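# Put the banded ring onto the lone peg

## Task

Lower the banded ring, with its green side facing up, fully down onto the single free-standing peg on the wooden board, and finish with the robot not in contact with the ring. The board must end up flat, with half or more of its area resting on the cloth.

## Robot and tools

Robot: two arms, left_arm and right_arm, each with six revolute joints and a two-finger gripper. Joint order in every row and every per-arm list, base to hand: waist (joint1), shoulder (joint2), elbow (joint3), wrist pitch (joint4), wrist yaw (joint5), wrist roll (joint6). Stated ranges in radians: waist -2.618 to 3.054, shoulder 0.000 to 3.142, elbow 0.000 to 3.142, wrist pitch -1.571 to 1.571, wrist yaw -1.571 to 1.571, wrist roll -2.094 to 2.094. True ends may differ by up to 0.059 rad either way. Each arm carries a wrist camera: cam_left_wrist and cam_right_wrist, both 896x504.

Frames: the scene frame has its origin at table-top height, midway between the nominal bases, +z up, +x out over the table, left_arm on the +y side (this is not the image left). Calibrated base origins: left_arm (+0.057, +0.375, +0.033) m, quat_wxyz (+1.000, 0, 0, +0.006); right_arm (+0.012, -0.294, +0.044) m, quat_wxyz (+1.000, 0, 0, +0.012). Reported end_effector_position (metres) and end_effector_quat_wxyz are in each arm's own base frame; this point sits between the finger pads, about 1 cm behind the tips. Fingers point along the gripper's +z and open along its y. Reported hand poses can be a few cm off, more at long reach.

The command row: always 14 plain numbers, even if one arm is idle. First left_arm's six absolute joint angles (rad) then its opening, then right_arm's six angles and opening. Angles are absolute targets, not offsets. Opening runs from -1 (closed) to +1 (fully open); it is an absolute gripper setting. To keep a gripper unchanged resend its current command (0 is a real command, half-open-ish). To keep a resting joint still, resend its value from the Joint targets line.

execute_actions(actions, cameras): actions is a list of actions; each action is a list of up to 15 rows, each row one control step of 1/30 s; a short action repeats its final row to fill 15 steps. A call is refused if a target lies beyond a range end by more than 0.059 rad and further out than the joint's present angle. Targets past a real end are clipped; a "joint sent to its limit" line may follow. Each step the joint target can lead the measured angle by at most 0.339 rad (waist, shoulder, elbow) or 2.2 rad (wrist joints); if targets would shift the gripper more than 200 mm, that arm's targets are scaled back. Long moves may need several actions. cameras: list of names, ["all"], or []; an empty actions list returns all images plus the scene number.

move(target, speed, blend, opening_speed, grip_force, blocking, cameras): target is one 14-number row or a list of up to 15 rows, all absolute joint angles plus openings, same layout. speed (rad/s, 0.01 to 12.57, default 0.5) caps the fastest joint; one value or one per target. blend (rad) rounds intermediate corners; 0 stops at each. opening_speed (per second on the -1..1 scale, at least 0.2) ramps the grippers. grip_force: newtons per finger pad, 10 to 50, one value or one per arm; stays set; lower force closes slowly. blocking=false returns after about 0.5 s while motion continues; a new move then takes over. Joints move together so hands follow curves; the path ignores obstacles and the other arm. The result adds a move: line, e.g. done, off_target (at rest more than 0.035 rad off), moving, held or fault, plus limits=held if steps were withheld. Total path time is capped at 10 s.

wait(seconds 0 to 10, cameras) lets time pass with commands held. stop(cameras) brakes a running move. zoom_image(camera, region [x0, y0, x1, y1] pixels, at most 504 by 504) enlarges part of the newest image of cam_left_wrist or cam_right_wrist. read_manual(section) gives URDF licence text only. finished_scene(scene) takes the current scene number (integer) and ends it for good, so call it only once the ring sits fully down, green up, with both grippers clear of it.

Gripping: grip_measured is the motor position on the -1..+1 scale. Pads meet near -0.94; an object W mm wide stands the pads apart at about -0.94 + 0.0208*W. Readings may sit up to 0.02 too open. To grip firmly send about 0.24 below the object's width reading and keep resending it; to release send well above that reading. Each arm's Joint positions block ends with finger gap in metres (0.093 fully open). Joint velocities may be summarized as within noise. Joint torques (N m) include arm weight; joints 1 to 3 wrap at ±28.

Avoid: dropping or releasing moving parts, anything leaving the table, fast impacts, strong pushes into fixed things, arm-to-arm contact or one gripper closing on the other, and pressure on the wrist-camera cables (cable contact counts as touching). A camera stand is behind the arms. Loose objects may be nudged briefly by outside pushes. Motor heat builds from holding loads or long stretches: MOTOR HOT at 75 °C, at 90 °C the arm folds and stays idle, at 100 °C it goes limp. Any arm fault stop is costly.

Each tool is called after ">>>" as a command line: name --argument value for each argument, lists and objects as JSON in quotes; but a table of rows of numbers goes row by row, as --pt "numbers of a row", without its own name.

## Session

>>> move --target '[-0.8,1.0,0.9,-0.8,0,0,1,-0.8,1.0,0.9,-1.1,0,0,1]' --speed 1 --cameras '["all"]'

>>> move --target '[0.3,1.0,0.9,-0.8,0,0,1,0.8,0.4,0.3,-0.25,0,0,1]' --speed 1 --cameras '["all"]'

Scene clock: 2.73 s.
left_arm: end_effector_position=(+0.1951, -0.1971, +0.1710) grip_measured=+1.000 end_effector_quat_wxyz=(+0.296, +0.362, +0.876, -0.122) | right_arm: end_effector_position=(+0.1439, -0.1494, +0.1300) grip_measured=+1.000 end_effector_quat_wxyz=(+0.145, +0.386, +0.908, -0.067)
Joint positions: left_arm=[-0.795 1.009 0.875 -0.785 -0.007 -0.009 0.093] | right_arm=[-0.794 1.011 0.861 -1.101 0.012 0.008 0.093]
Joint torques (N m): left_arm=[-0.46 -2.76 8.88 1.74 0.06 0.12] | right_arm=[-0.53 -2.37 11.07 0.9 -0.13 0.03]
Heat: left arm: 30 °C; right arm: 29 °C.
Joint targets: left_arm=[-0.800 1.000 0.900 -0.800 0.000 0.000] | right_arm=[-0.800 1.000 0.900 -1.100 0.000 0.000]
move: off_target (right_arm); right_arm: the elbow is farthest, 0.039 rad from its target

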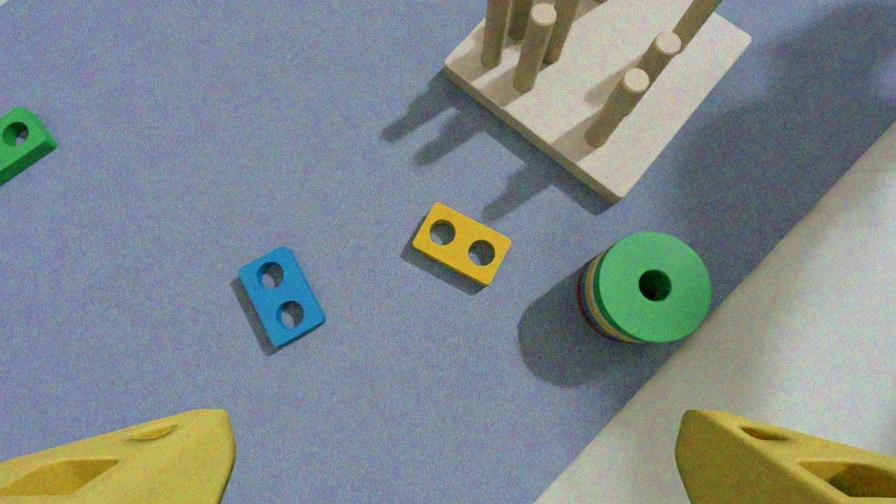

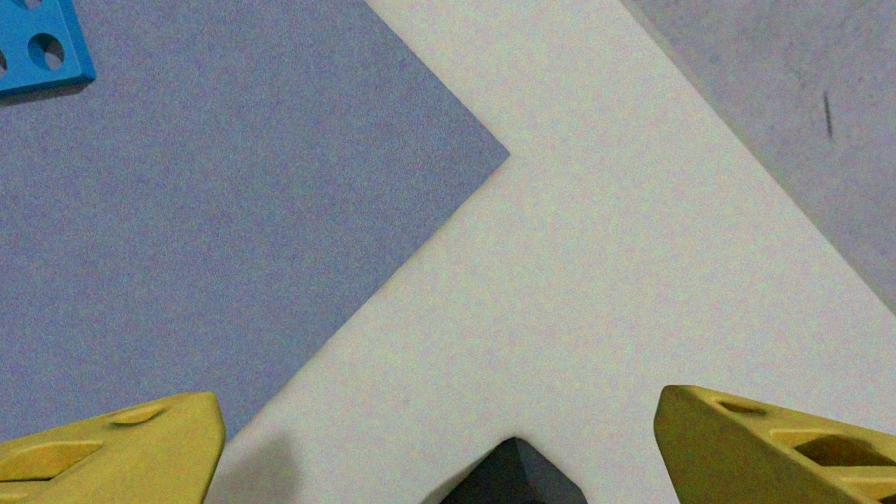

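Scene clock: 5.13 s.
left_arm: end_effector_position=(+0.2651, +0.0810, +0.1709) grip_measured=+1.000 end_effector_quat_wxyz=(+0.317, -0.144, +0.936, +0.047) | right_arm: end_effector_position=(+0.1777, +0.1796, +0.1654) grip_measured=+1.000 end_effector_quat_wxyz=(+0.519, -0.316, +0.764, +0.217)
Joint positions: left_arm=[0.295 1.009 0.875 -0.785 -0.003 -0.008 0.093] | right_arm=[0.795 0.408 0.312 -0.281 0.006 0.006 0.093]
Joint torques (N m): left_arm=[0.68 -2.73 8.81 1.68 -0.03 0.16] | right_arm=[0.57 0.25 7.19 2.38 -0.08 0.04]
Heat: left arm: 30 °C; right arm: 29 °C.
Joint targets: left_arm=[0.300 1.000 0.900 -0.800 0.000 0.000] | right_arm=[0.800 0.400 0.300 -0.250 0.000 0.000]
move: done

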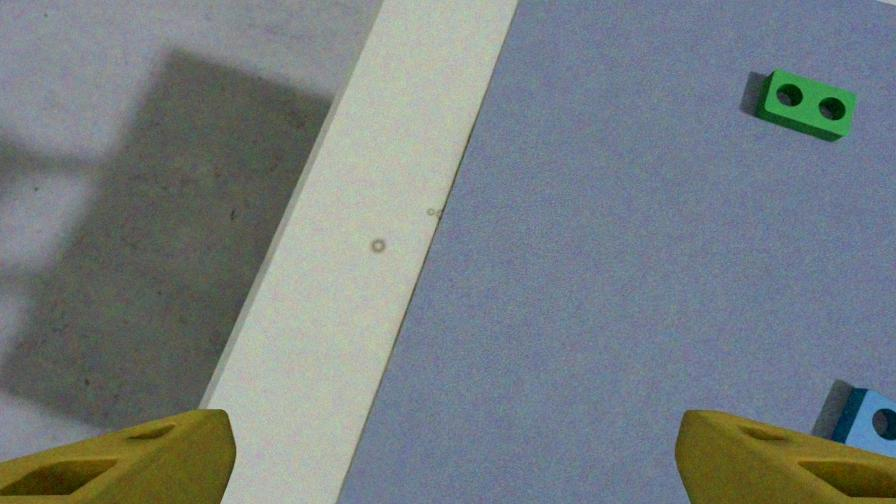

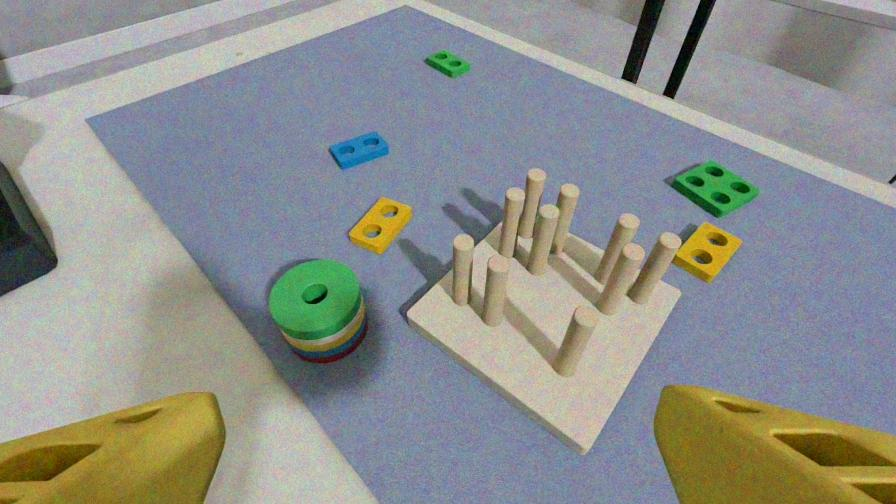

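>>> move --pt "0.3 1.0 0.9 -0.8 0 0 1 1.045 1.4 1.4 -1.2 0 -0.7 1" --pt "0.3 1.0 0.9 -0.8 0 0 1 1.045 2.07 1.845 -1.28 0 -1.31 1" --speed 0.9 --blend 0.2 --cameras '["cam_right_wrist"]'

Scene clock: 9.40 s.
left_arm: end_effector_position=(+0.2651, +0.0810, +0.1709) grip_measured=+1.000 end_effector_quat_wxyz=(+0.317, -0.144, +0.936, +0.047) | right_arm: end_effector_position=(+0.2071, +0.3505, +0.0980) grip_measured=+1.000 end_effector_quat_wxyz=(-0.018, +0.920, -0.391, +0.005)
Joint positions: left_arm=[0.295 1.009 0.875 -0.785 -0.003 -0.008 0.093] | right_arm=[1.039 2.069 1.808 -1.274 0.006 -1.299 0.093]
Joint torques (N m): left_arm=[0.58 -2.82 8.79 1.67 -0.02 0.12] | right_arm=[0.65 -9.22 10.35 0.26 -0.14 0.01]
Heat: left arm: 31 °C; right arm: 30 °C.
Joint targets: left_arm=[0.300 1.000 0.900 -0.800 0.000 0.000] | right_arm=[1.045 2.070 1.845 -1.280 0.000 -1.310]
move: off_target (right_arm); right_arm: the elbow is farthest, 0.037 rad from its target
Images, in order (width x height): cam_right_wrist 896x504.

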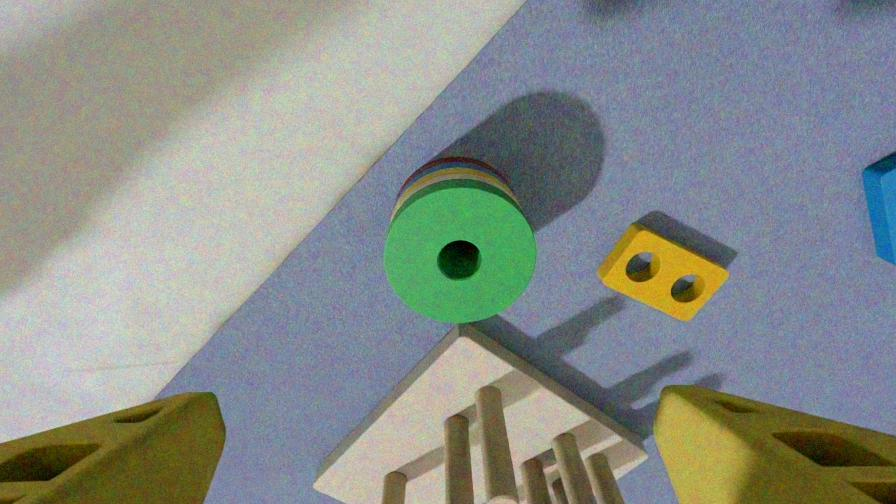

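>>> move --pt "0.3 1.0 0.9 -0.8 0 0 1 1.021 2.145 1.935 -1.33 0 -1.31 1" --pt "0.3 1.0 0.9 -0.8 0 0 1 1.021 2.222 1.654 -0.968 0 -1.31 1" --speed 0.5 --blend 0.03 --cameras '["cam_right_wrist"]'

Scene clock: 11.83 s.
left_arm: end_effector_position=(+0.2651, +0.0810, +0.1709) grip_measured=+1.000 end_effector_quat_wxyz=(+0.317, -0.144, +0.936, +0.047) | right_arm: end_effector_position=(+0.2228, +0.3649, +0.0045) grip_measured=+1.000 end_effector_quat_wxyz=(-0.018, +0.918, -0.397, +0.005)
Joint positions: left_arm=[0.295 1.009 0.875 -0.785 -0.003 -0.008 0.093] | right_arm=[1.025 2.215 1.662 -0.98 0.006 -1.3 0.093]
Joint torques (N m): left_arm=[0.65 -2.81 8.91 1.73 -0.02 0.11] | right_arm=[-0.31 -9.55 5.79 0.46 -0.14 0]
Heat: left arm: 32 °C; right arm: 30 °C.
Joint targets: left_arm=[0.300 1.000 0.900 -0.800 0.000 0.000] | right_arm=[1.021 2.222 1.654 -0.968 0.000 -1.310]
move: done
Images, in order (width x height): cam_right_wrist 896x504.

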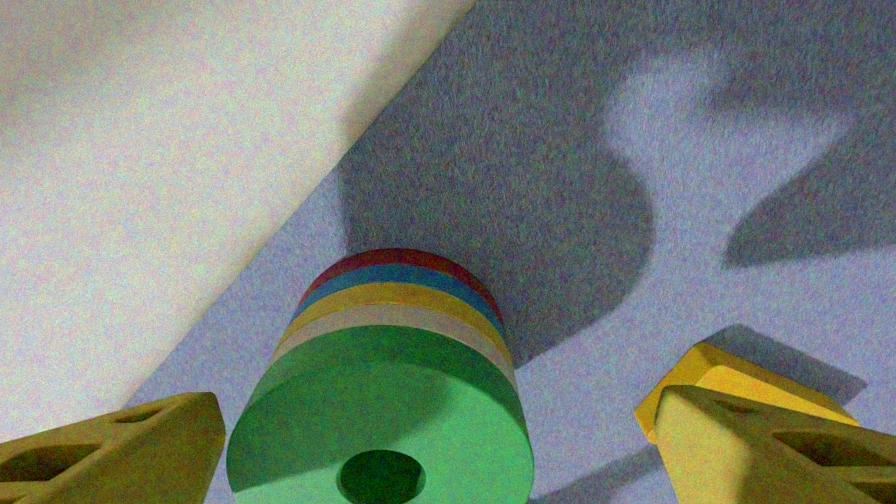

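>>> move --target '[0.3,1.0,0.9,-0.8,0,0,1,1.0,2.215,1.592,-0.948,0,-1.31,1]' --speed 0.2 --cameras '["cam_right_wrist"]'

Scene clock: 13.10 s.
left_arm: end_effector_position=(+0.2651, +0.0810, +0.1709) grip_measured=+1.000 end_effector_quat_wxyz=(+0.317, -0.144, +0.936, +0.047) | right_arm: end_effector_position=(+0.2229, +0.3478, -0.0098) grip_measured=+1.000 end_effector_quat_wxyz=(+0.001, +0.913, -0.407, +0.003)
Joint positions: left_arm=[0.295 1.009 0.875 -0.785 -0.003 -0.008 0.093] | right_arm=[1.003 2.215 1.602 -0.96 0.006 -1.3 0.093]
Joint torques (N m): left_arm=[0.72 -2.81 8.76 1.7 -0.01 0.05] | right_arm=[-0.24 -9.96 5.37 0.36 -0.13 0.01]
Heat: left arm: 32 °C; right arm: 31 °C.
Joint targets: left_arm=[0.300 1.000 0.900 -0.800 0.000 0.000] | right_arm=[1.000 2.215 1.592 -0.948 0.000 -1.310]
move: done
Images, in order (width x height): cam_right_wrist 896x504.

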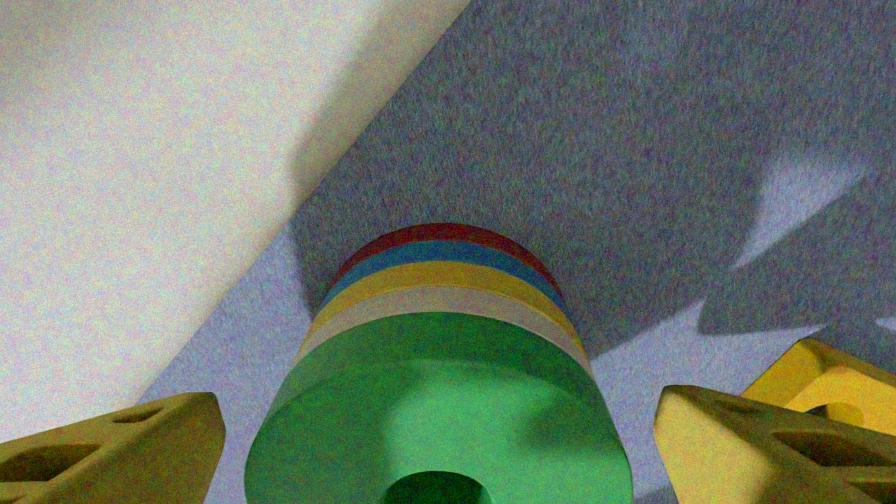

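>>> move --pt "0.3 1.0 0.9 -0.8 0 0 1 1.0 2.215 1.592 -0.948 0 -1.31 -0.12" --pt "0.3 1.0 0.9 -0.8 0 0 1 1.0 2.14 1.96 -1.37 0 -1.31 -0.12" --speed 0.6 --opening_speed 0.8 --cameras '["cam_right_wrist"]'

Scene clock: 16.53 s.
left_arm: end_effector_position=(+0.2651, +0.0810, +0.1709) grip_measured=+1.000 end_effector_quat_wxyz=(+0.317, -0.144, +0.936, +0.047) | right_arm: end_effector_position=(+0.2226, +0.3473, +0.0820) grip_measured=+0.148 end_effector_quat_wxyz=(+0.025, +0.913, -0.406, -0.001)
Joint positions: left_arm=[0.295 1.009 0.875 -0.785 -0.003 -0.008 0.093] | right_arm=[1.003 2.187 1.927 -1.362 0.006 -1.301 0.052]
Joint torques (N m): left_arm=[0.64 -2.8 8.9 1.67 -0.03 0.15] | right_arm=[-0.23 -13.86 9.77 0.07 -0.13 0.01]
Heat: left arm: 33 °C; right arm: 32 °C.
Joint targets: left_arm=[0.300 1.000 0.900 -0.800 0.000 0.000] | right_arm=[1.000 2.140 1.960 -1.370 0.000 -1.310]
move: off_target (right_arm); right_arm: the shoulder is farthest, 0.047 rad from its target
Images, in order (width x height): cam_right_wrist 896x504.

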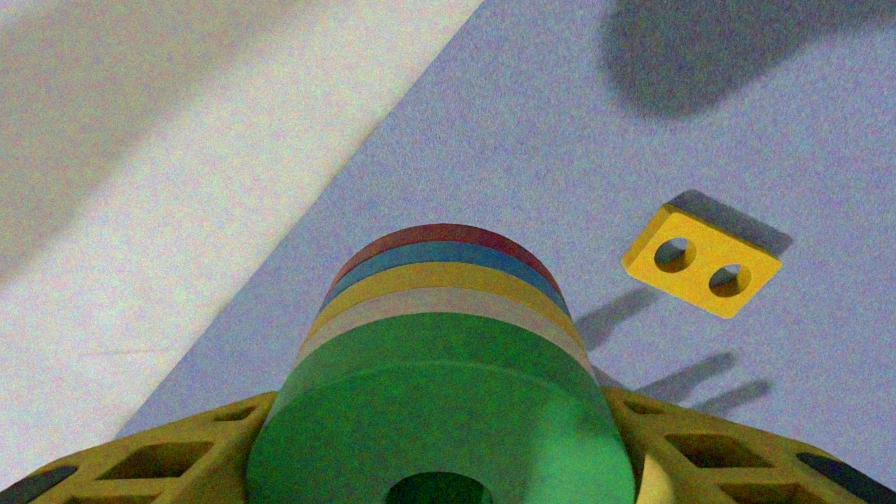

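>>> move --pt "-0.3 1.0 0.9 -0.8 0 0 1 0.9 1.93 1.72 -1.3 0 -1.41 -0.12" --pt "-1.03 0.4 0.3 -0.25 0 0 1 0.59 1.90 1.645 -1.25 0 -1.72 -0.12" --speed 0.7 --blend 0.1 --cameras '["all"]'

Scene clock: 19.70 s.
left_arm: end_effector_position=(+0.1318, -0.2162, +0.1648) grip_measured=+1.000 end_effector_quat_wxyz=(+0.491, +0.401, +0.721, -0.278) | right_arm: end_effector_position=(+0.3113, +0.2068, +0.1022) grip_measured=+0.148 end_effector_quat_wxyz=(-0.005, +0.912, -0.409, +0.007)
Joint positions: left_arm=[-1.025 0.407 0.305 -0.27 -0.002 -0.008 0.093] | right_arm=[0.589 1.951 1.655 -1.259 0.006 -1.709 0.052]
Joint torques (N m): left_arm=[-0.42 0.31 7.02 2.77 -0.03 0.11] | right_arm=[0.23 -12.64 5.72 0.35 -0.14 -0.01]
Heat: left arm: 33 °C; right arm: 34 °C.
Joint targets: left_arm=[-1.030 0.400 0.300 -0.250 0.000 0.000] | right_arm=[0.590 1.900 1.645 -1.250 0.000 -1.720]
move: off_target (right_arm); right_arm: the shoulder is farthest, 0.051 rad from its target

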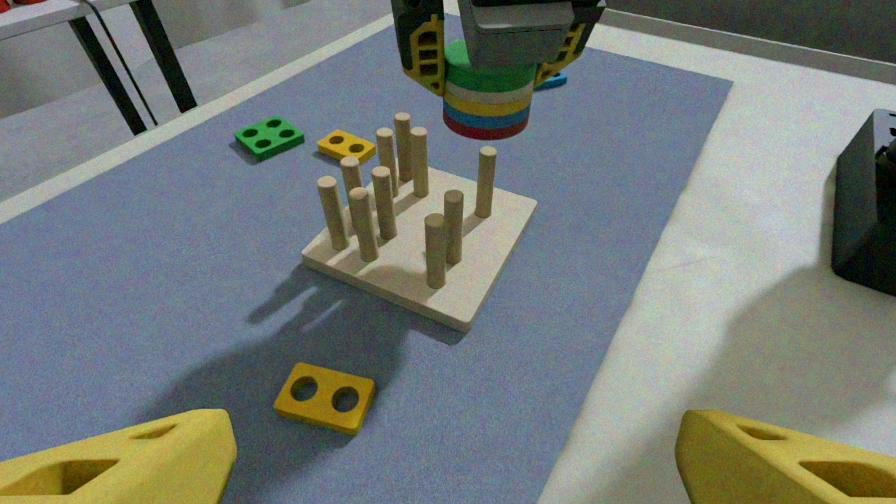

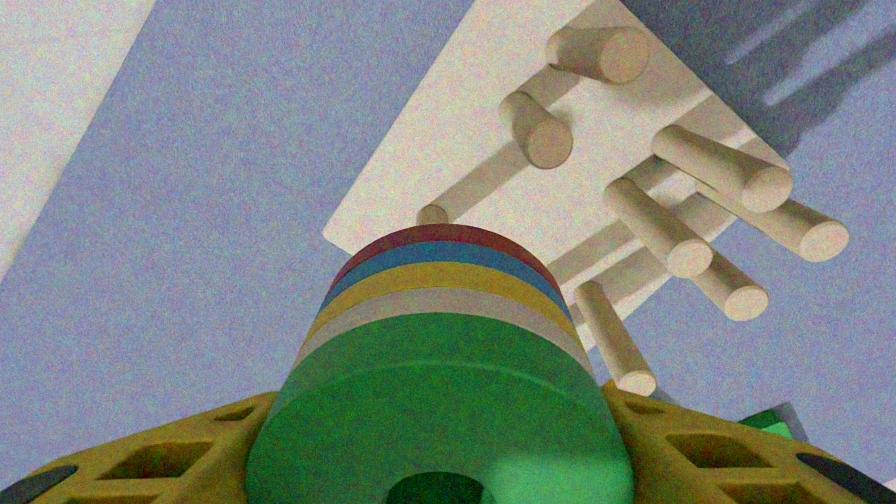

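>>> move --target '[-1.03,0.4,0.3,-0.25,0,0,1,0.546,1.932,1.578,-1.169,0,-1.72,-0.12]' --speed 0.3 --cameras '["all"]'

>>> zoom_image --camera "cam_left_wrist" --region '[390, 50, 590, 250]'

Scene clock: 21.77 s.
left_arm: end_effector_position=(+0.1318, -0.2163, +0.1648) grip_measured=+1.000 end_effector_quat_wxyz=(+0.491, +0.401, +0.721, -0.278) | right_arm: end_effector_position=(+0.3208, +0.1946, +0.0853) grip_measured=+0.148 end_effector_quat_wxyz=(-0.010, +0.904, -0.428, +0.010)
Joint positions: left_arm=[-1.025 0.407 0.305 -0.27 -0.002 -0.008 0.093] | right_arm=[0.548 1.951 1.588 -1.179 0.006 -1.709 0.052]
Joint torques (N m): left_arm=[-0.31 0.17 7.01 2.79 -0.03 0.14] | right_arm=[-0.09 -9.99 5.82 0.37 -0.14 0]
Heat: left arm: 33 °C; right arm: 34 °C.
Joint targets: left_arm=[-1.030 0.400 0.300 -0.250 0.000 0.000] | right_arm=[0.546 1.932 1.578 -1.169 0.000 -1.720]
move: done

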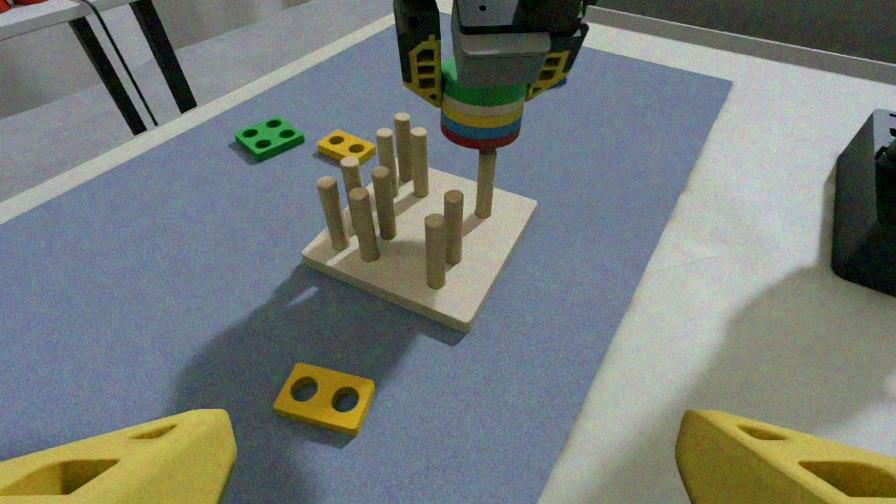

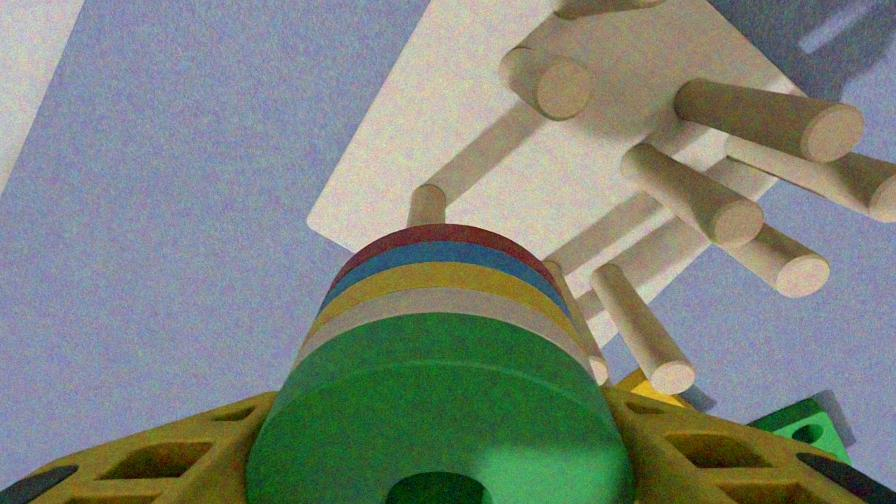

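Scaled by 2.520 from the camera's 896x504 image, which has a finer 1280x720 frame.

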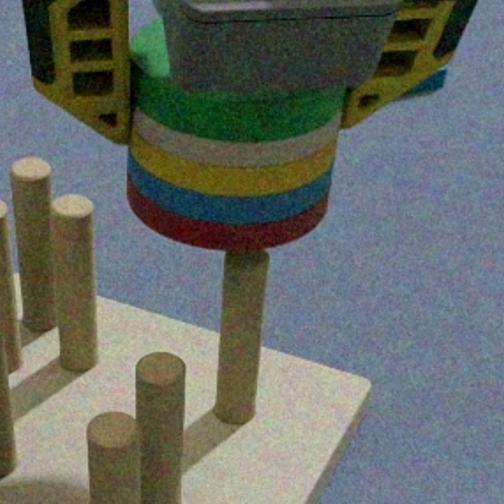

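>>> move --target '[-1.03,0.4,0.3,-0.25,0,0,1,0.544,1.935,1.583,-1.2,0,-1.72,-0.12]' --speed 0.3 --cameras '["all"]'

>>> zoom_image --camera "cam_left_wrist" --region '[390, 50, 590, 250]'

Scene clock: 23.30 s.
left_arm: end_effector_position=(+0.1318, -0.2163, +0.1648) grip_measured=+1.000 end_effector_quat_wxyz=(+0.491, +0.401, +0.721, -0.278) | right_arm: end_effector_position=(+0.3182, +0.1930, +0.0853) grip_measured=+0.148 end_effector_quat_wxyz=(-0.005, +0.904, -0.428, +0.007)
Joint positions: left_arm=[-1.025 0.407 0.305 -0.27 -0.002 -0.008 0.093] | right_arm=[0.548 1.951 1.588 -1.192 0.006 -1.709 0.052]
Joint torques (N m): left_arm=[-0.39 0.14 7.01 2.76 -0.02 0.08] | right_arm=[-0.32 -9.73 6.27 0.18 -0.15 -0.01]
Heat: left arm: 33 °C; right arm: 35 °C.
Joint targets: left_arm=[-1.030 0.400 0.300 -0.250 0.000 0.000] | right_arm=[0.544 1.935 1.583 -1.200 0.000 -1.720]
move: done

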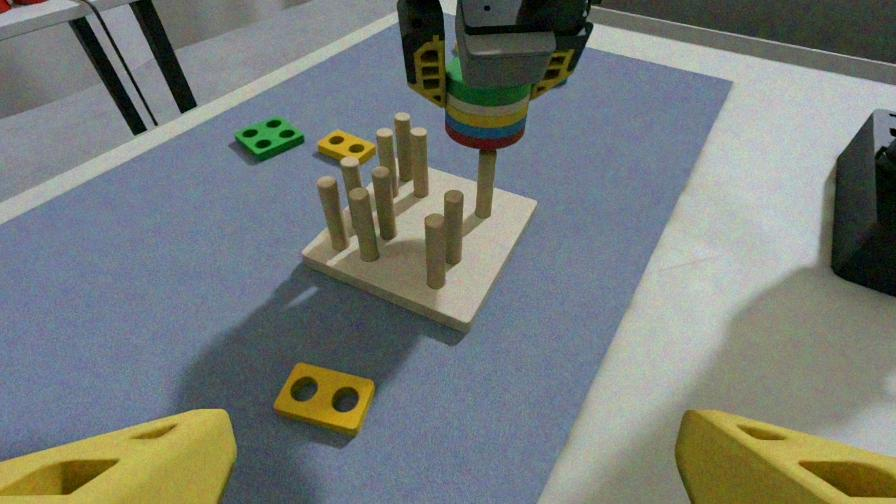

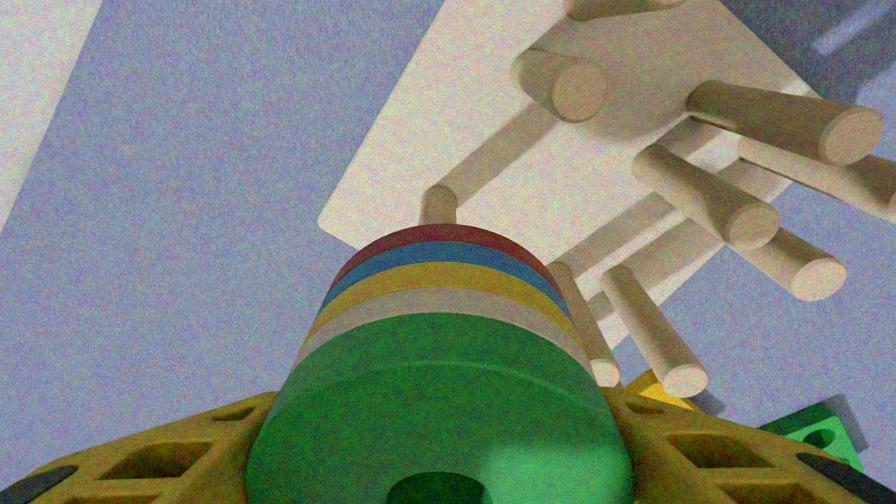

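Scaled by 2.520 from the camera's 896x504 image, which has a finer 1280x720 frame.

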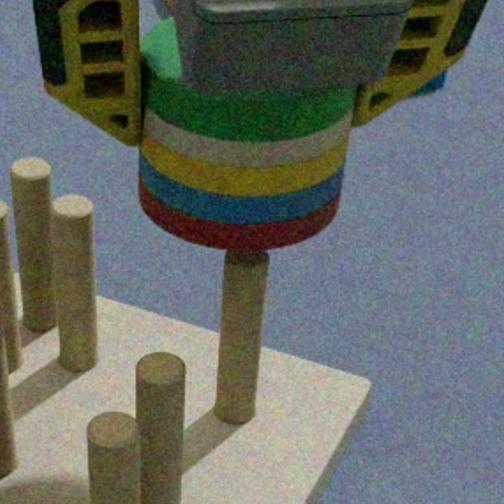

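>>> move --target '[-1.03,0.4,0.3,-0.25,0,0,1,0.544,1.936,1.522,-1.131,0,-1.72,-0.12]' --speed 0.15 --cameras '["all"]'

>>> zoom_image --camera "cam_left_wrist" --region '[390, 50, 590, 250]'

Scene clock: 24.83 s.
left_arm: end_effector_position=(+0.1318, -0.2163, +0.1648) grip_measured=+1.000 end_effector_quat_wxyz=(+0.491, +0.401, +0.721, -0.278) | right_arm: end_effector_position=(+0.3154, +0.1913, +0.0713) grip_measured=+0.148 end_effector_quat_wxyz=(-0.003, +0.904, -0.428, +0.005)
Joint positions: left_arm=[-1.025 0.407 0.305 -0.27 -0.002 -0.008 0.093] | right_arm=[0.548 1.951 1.532 -1.14 0.006 -1.709 0.052]
Joint torques (N m): left_arm=[-0.24 0.27 7.05 2.76 -0.07 0.11] | right_arm=[-0.27 -9.51 5.71 0.33 -0.15 0]
Heat: left arm: 33 °C; right arm: 35 °C.
Joint targets: left_arm=[-1.030 0.400 0.300 -0.250 0.000 0.000] | right_arm=[0.544 1.936 1.522 -1.131 0.000 -1.720]
move: done

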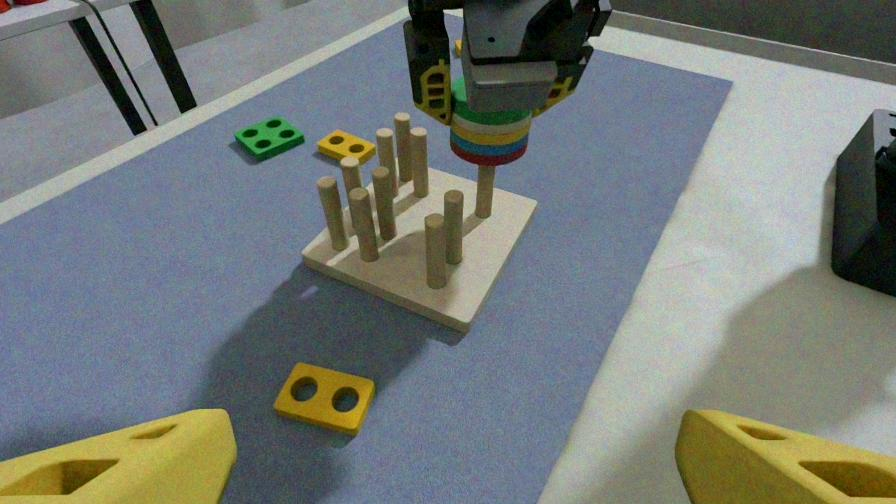

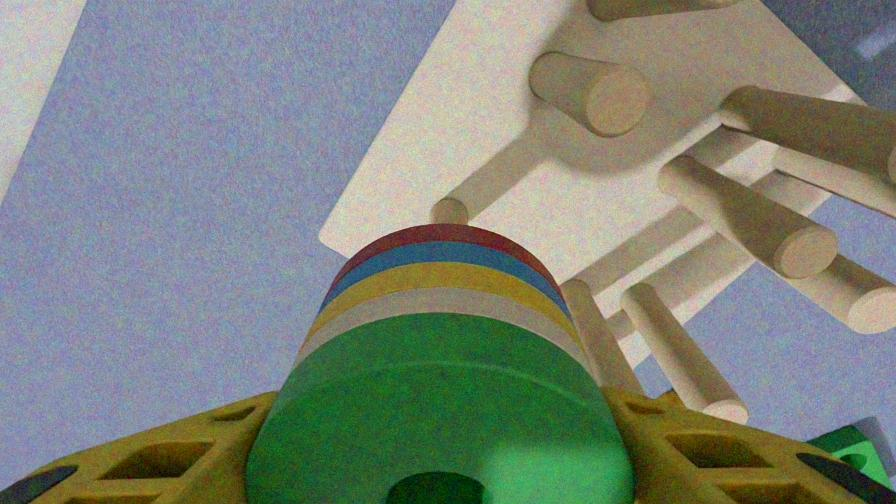

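Scaled by 2.520 from the camera's 896x504 image, which has a finer 1280x720 frame.

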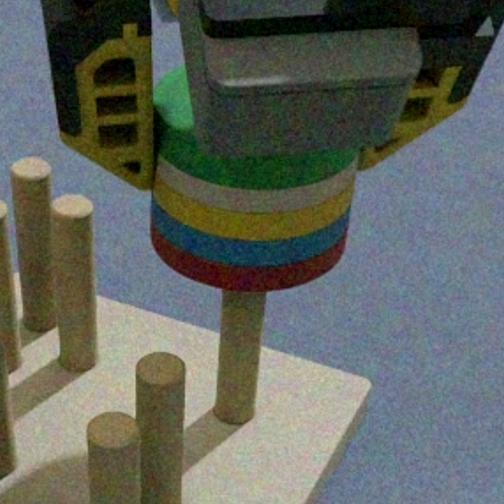

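>>> move --target '[-1.03,0.4,0.3,-0.25,0,0,1,0.549,1.951,1.477,-1.08,0,-1.72,-0.12]' --speed 0.12 --cameras '["all"]'

>>> zoom_image --camera "cam_left_wrist" --region '[390, 50, 590, 250]'

Scene clock: 25.87 s.
left_arm: end_effector_position=(+0.1318, -0.2163, +0.1648) grip_measured=+1.000 end_effector_quat_wxyz=(+0.491, +0.401, +0.721, -0.278) | right_arm: end_effector_position=(+0.3142, +0.1906, +0.0652) grip_measured=+0.147 end_effector_quat_wxyz=(-0.003, +0.904, -0.427, +0.005)
Joint positions: left_arm=[-1.025 0.407 0.305 -0.27 -0.002 -0.008 0.093] | right_arm=[0.548 1.951 1.507 -1.117 0.006 -1.711 0.052]
Joint torques (N m): left_arm=[-0.38 0.29 7.2 2.79 -0.09 0.14] | right_arm=[0.18 -8.27 3.73 0.67 -0.14 0]
Heat: left arm: 33 °C; right arm: 35 °C.
Joint targets: left_arm=[-1.030 0.400 0.300 -0.250 0.000 0.000] | right_arm=[0.549 1.951 1.477 -1.080 0.000 -1.720]
move: off_target (right_arm); right_arm: the wrist pitch is farthest, 0.037 rad from its target

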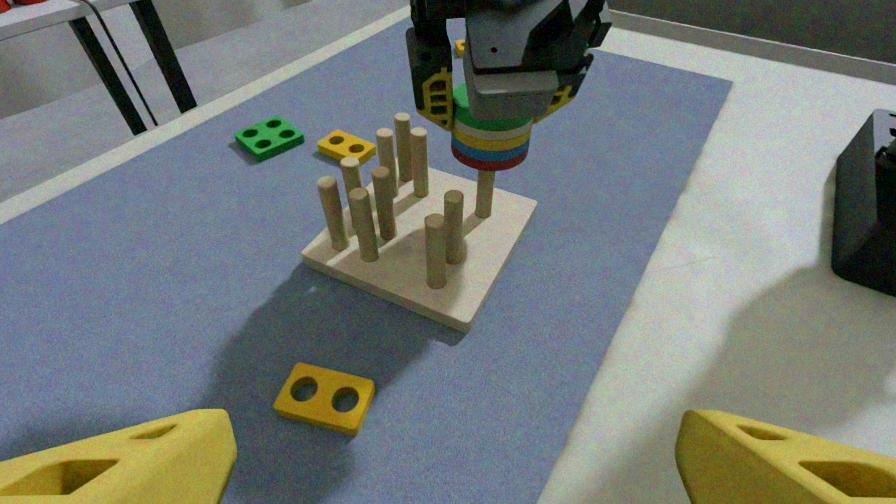

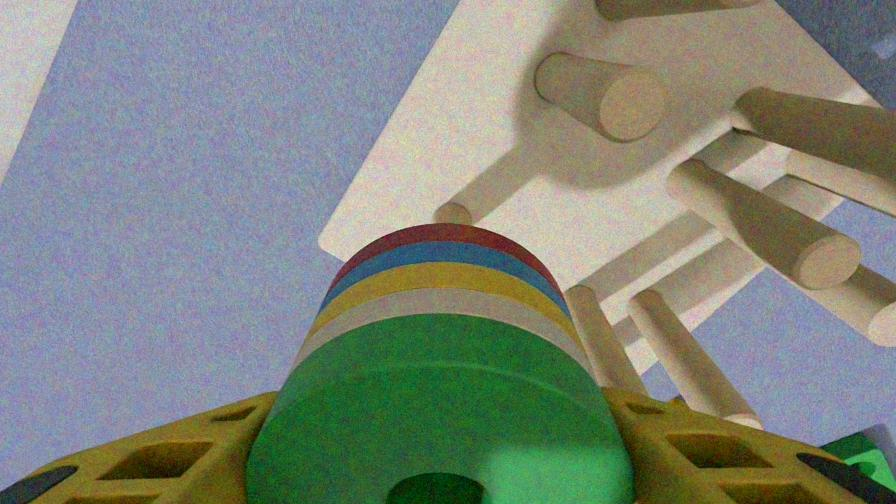

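Scaled by 2.520 from the camera's 896x504 image, which has a finer 1280x720 frame.

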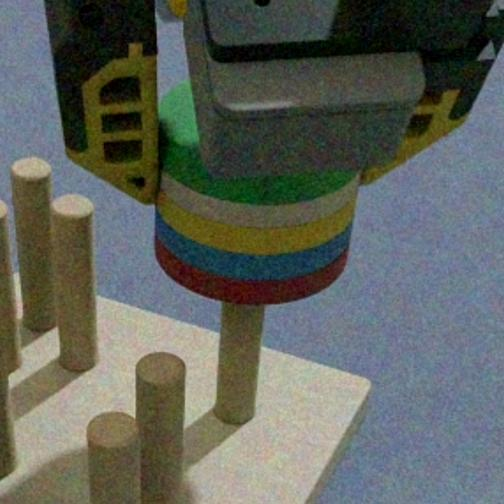

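>>> move --pt "-1.03 0.4 0.3 -0.25 0 0 1 0.549 1.930 1.53 -1.135 0 -1.72 -0.12" --pt "-1.03 0.4 0.3 -0.25 0 0 1 0.559 1.930 1.53 -1.135 0 -1.72 -0.12" --pt "-1.03 0.4 0.3 -0.25 0 0 1 0.559 1.953 1.477 -1.08 0 -1.72 -0.12" --speed 0.12 --cameras '["all"]'

>>> zoom_image --camera "cam_left_wrist" --region '[390, 50, 590, 250]'

Scene clock: 28.27 s.
left_arm: end_effector_position=(+0.1318, -0.2163, +0.1648) grip_measured=+1.000 end_effector_quat_wxyz=(+0.491, +0.401, +0.721, -0.278) | right_arm: end_effector_position=(+0.3142, +0.1911, +0.0653) grip_measured=+0.147 end_effector_quat_wxyz=(-0.004, +0.904, -0.427, +0.006)
Joint positions: left_arm=[-1.025 0.407 0.305 -0.27 -0.002 -0.008 0.093] | right_arm=[0.549 1.949 1.505 -1.113 0.006 -1.711 0.052]
Joint torques (N m): left_arm=[-0.51 0.14 6.94 2.8 -0.06 0.11] | right_arm=[1.06 -7.92 3.96 0.63 -0.15 0.01]
Heat: left arm: 33 °C; right arm: 36 °C.
Joint targets: left_arm=[-1.030 0.400 0.300 -0.250 0.000 0.000] | right_arm=[0.559 1.953 1.477 -1.080 0.000 -1.720]
move: done

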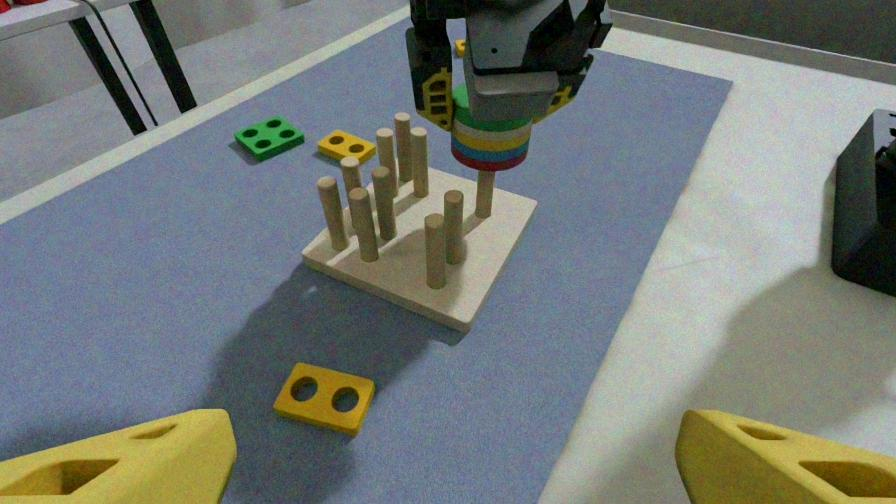

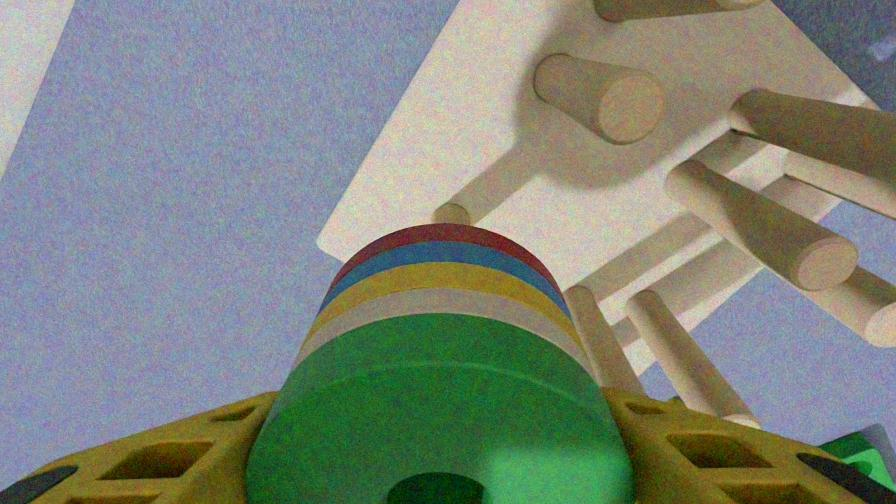

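Scaled by 2.520 from the camera's 896x504 image, which has a finer 1280x720 frame.

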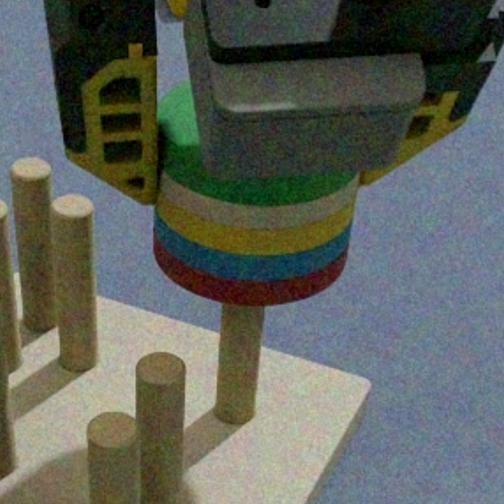

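>>> move --target '[-1.03,0.4,0.3,-0.25,0,0,1,0.572,1.951,1.48,-1.085,0,-1.72,-0.12]' --speed 0.03 --cameras '["all"]'

>>> zoom_image --camera "cam_left_wrist" --region '[390, 50, 590, 250]'

Scene clock: 29.40 s.
left_arm: end_effector_position=(+0.1318, -0.2163, +0.1648) grip_measured=+1.000 end_effector_quat_wxyz=(+0.491, +0.401, +0.721, -0.278) | right_arm: end_effector_position=(+0.3115, +0.1958, +0.0617) grip_measured=+0.147 end_effector_quat_wxyz=(-0.004, +0.908, -0.419, +0.010)
Joint positions: left_arm=[-1.025 0.407 0.305 -0.27 -0.002 -0.008 0.093] | right_arm=[0.567 1.949 1.49 -1.095 0.013 -1.711 0.052]
Joint torques (N m): left_arm=[-0.42 0.29 6.93 2.75 -0.06 0.11] | right_arm=[0.62 -8.13 5.63 0.37 -0.22 0.01]
Heat: left arm: 33 °C; right arm: 36 °C.
Joint targets: left_arm=[-1.030 0.400 0.300 -0.250 0.000 0.000] | right_arm=[0.572 1.951 1.480 -1.085 0.000 -1.720]
move: done

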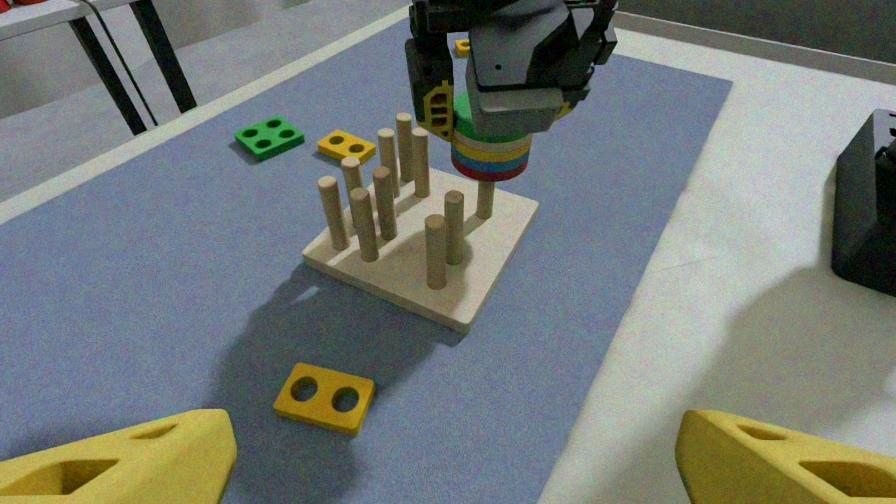

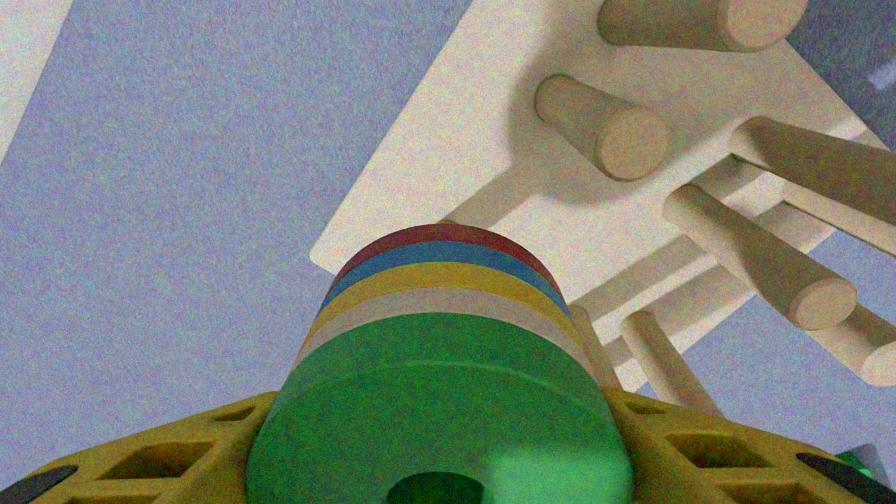

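Scaled by 2.520 from the camera's 896x504 image, which has a finer 1280x720 frame.

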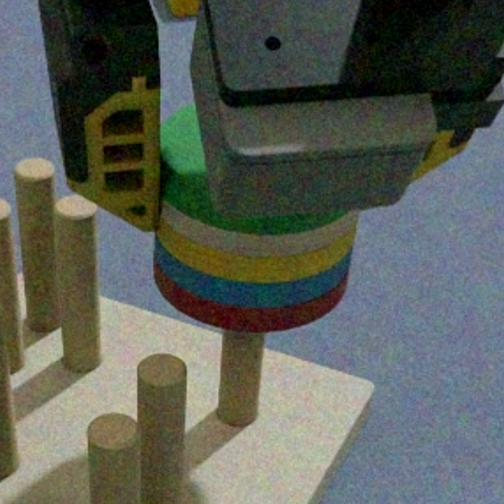

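>>> move --target '[-1.03,0.4,0.3,-0.25,0,0,1,0.570,1.968,1.435,-1.016,0,-1.72,-0.12]' --speed 0.12 --cameras '["cam_left_wrist"]'

>>> zoom_image --camera "cam_left_wrist" --region '[390, 50, 590, 250]'

Scene clock: 30.73 s.
left_arm: end_effector_position=(+0.1318, -0.2163, +0.1648) grip_measured=+1.000 end_effector_quat_wxyz=(+0.491, +0.401, +0.721, -0.278) | right_arm: end_effector_position=(+0.3130, +0.1967, +0.0471) grip_measured=+0.147 end_effector_quat_wxyz=(-0.009, +0.908, -0.419, +0.013)
Joint positions: left_arm=[-1.025 0.407 0.305 -0.27 -0.002 -0.008 0.093] | right_arm=[0.567 1.959 1.444 -1.027 0.013 -1.711 0.052]
Joint torques (N m): left_arm=[-0.31 0.35 6.82 2.76 -0.11 0.12] | right_arm=[0.38 -7.54 5.67 0.4 -0.22 0.01]
Heat: left arm: 33 °C; right arm: 36 °C.
Joint targets: left_arm=[-1.030 0.400 0.300 -0.250 0.000 0.000] | right_arm=[0.570 1.968 1.435 -1.016 0.000 -1.720]
move: done
Images, in order (width x height): cam_left_wrist 896x504.

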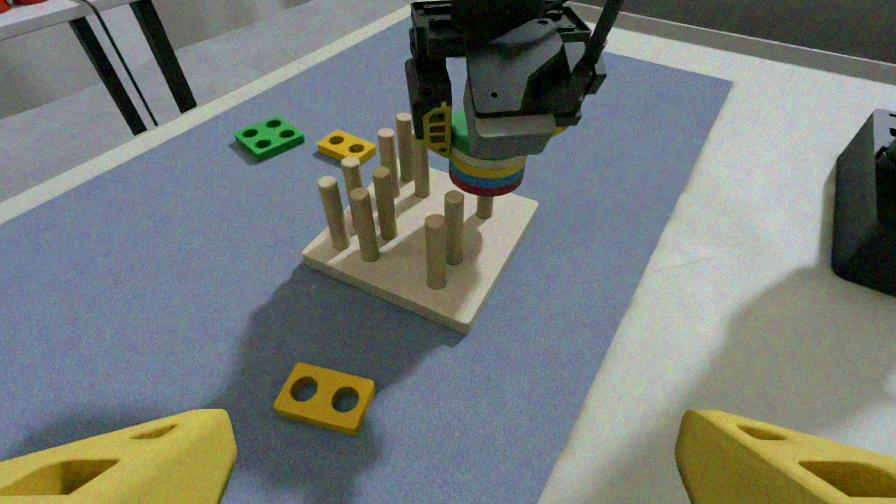

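Scaled by 2.520 from the camera's 896x504 image, which has a finer 1280x720 frame.

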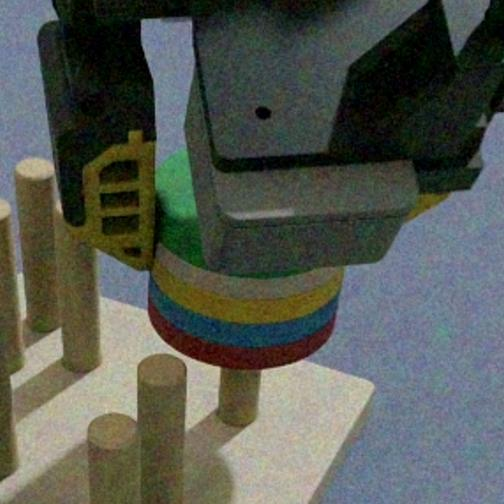

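>>> move --target '[-1.03,0.4,0.3,-0.25,0,0,1,0.570,1.998,1.385,-0.945,0,-1.72,-0.12]' --speed 0.12 --cameras '["cam_left_wrist"]'

>>> zoom_image --camera "cam_left_wrist" --region '[390, 50, 590, 250]'

Scene clock: 32.23 s.
left_arm: end_effector_position=(+0.1318, -0.2163, +0.1648) grip_measured=+1.000 end_effector_quat_wxyz=(+0.491, +0.401, +0.721, -0.278) | right_arm: end_effector_position=(+0.3124, +0.1963, +0.0250) grip_measured=+0.147 end_effector_quat_wxyz=(-0.006, +0.908, -0.419, +0.011)
Joint positions: left_arm=[-1.025 0.407 0.305 -0.27 -0.002 -0.008 0.093] | right_arm=[0.567 1.988 1.394 -0.955 0.013 -1.711 0.052]
Joint torques (N m): left_arm=[-0.4 0.25 6.9 2.73 -0.07 0.14] | right_arm=[0.4 -7.61 5.48 0.39 -0.22 0.01]
Heat: left arm: 33 °C; right arm: 36 °C.
Joint targets: left_arm=[-1.030 0.400 0.300 -0.250 0.000 0.000] | right_arm=[0.570 1.998 1.385 -0.945 0.000 -1.720]
move: done
Images, in order (width x height): cam_left_wrist 896x504.

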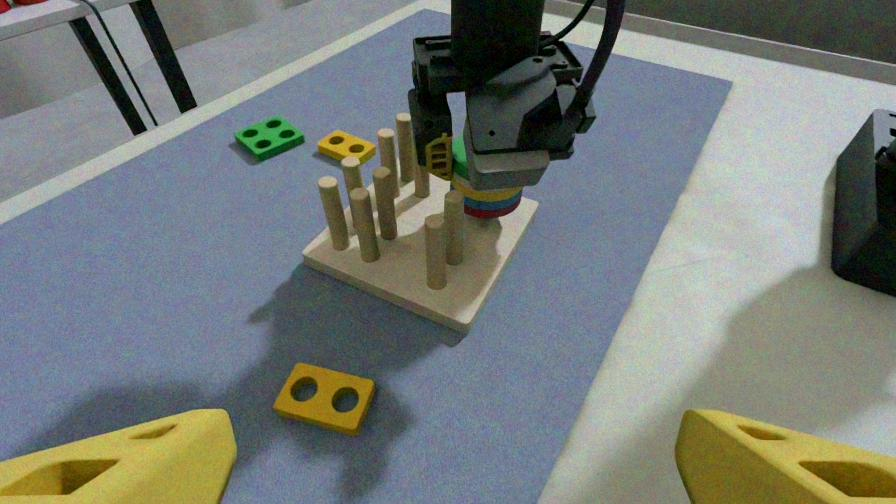

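Scaled by 2.520 from the camera's 896x504 image, which has a finer 1280x720 frame.

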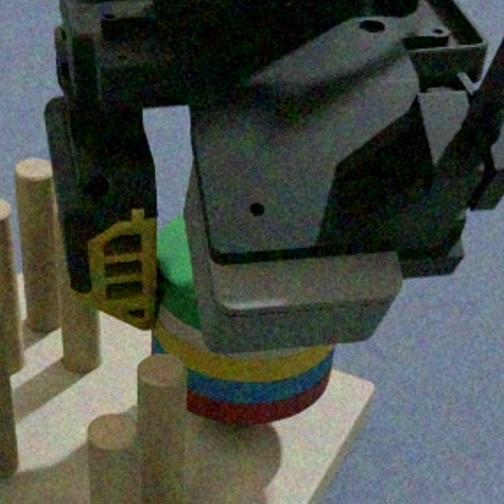

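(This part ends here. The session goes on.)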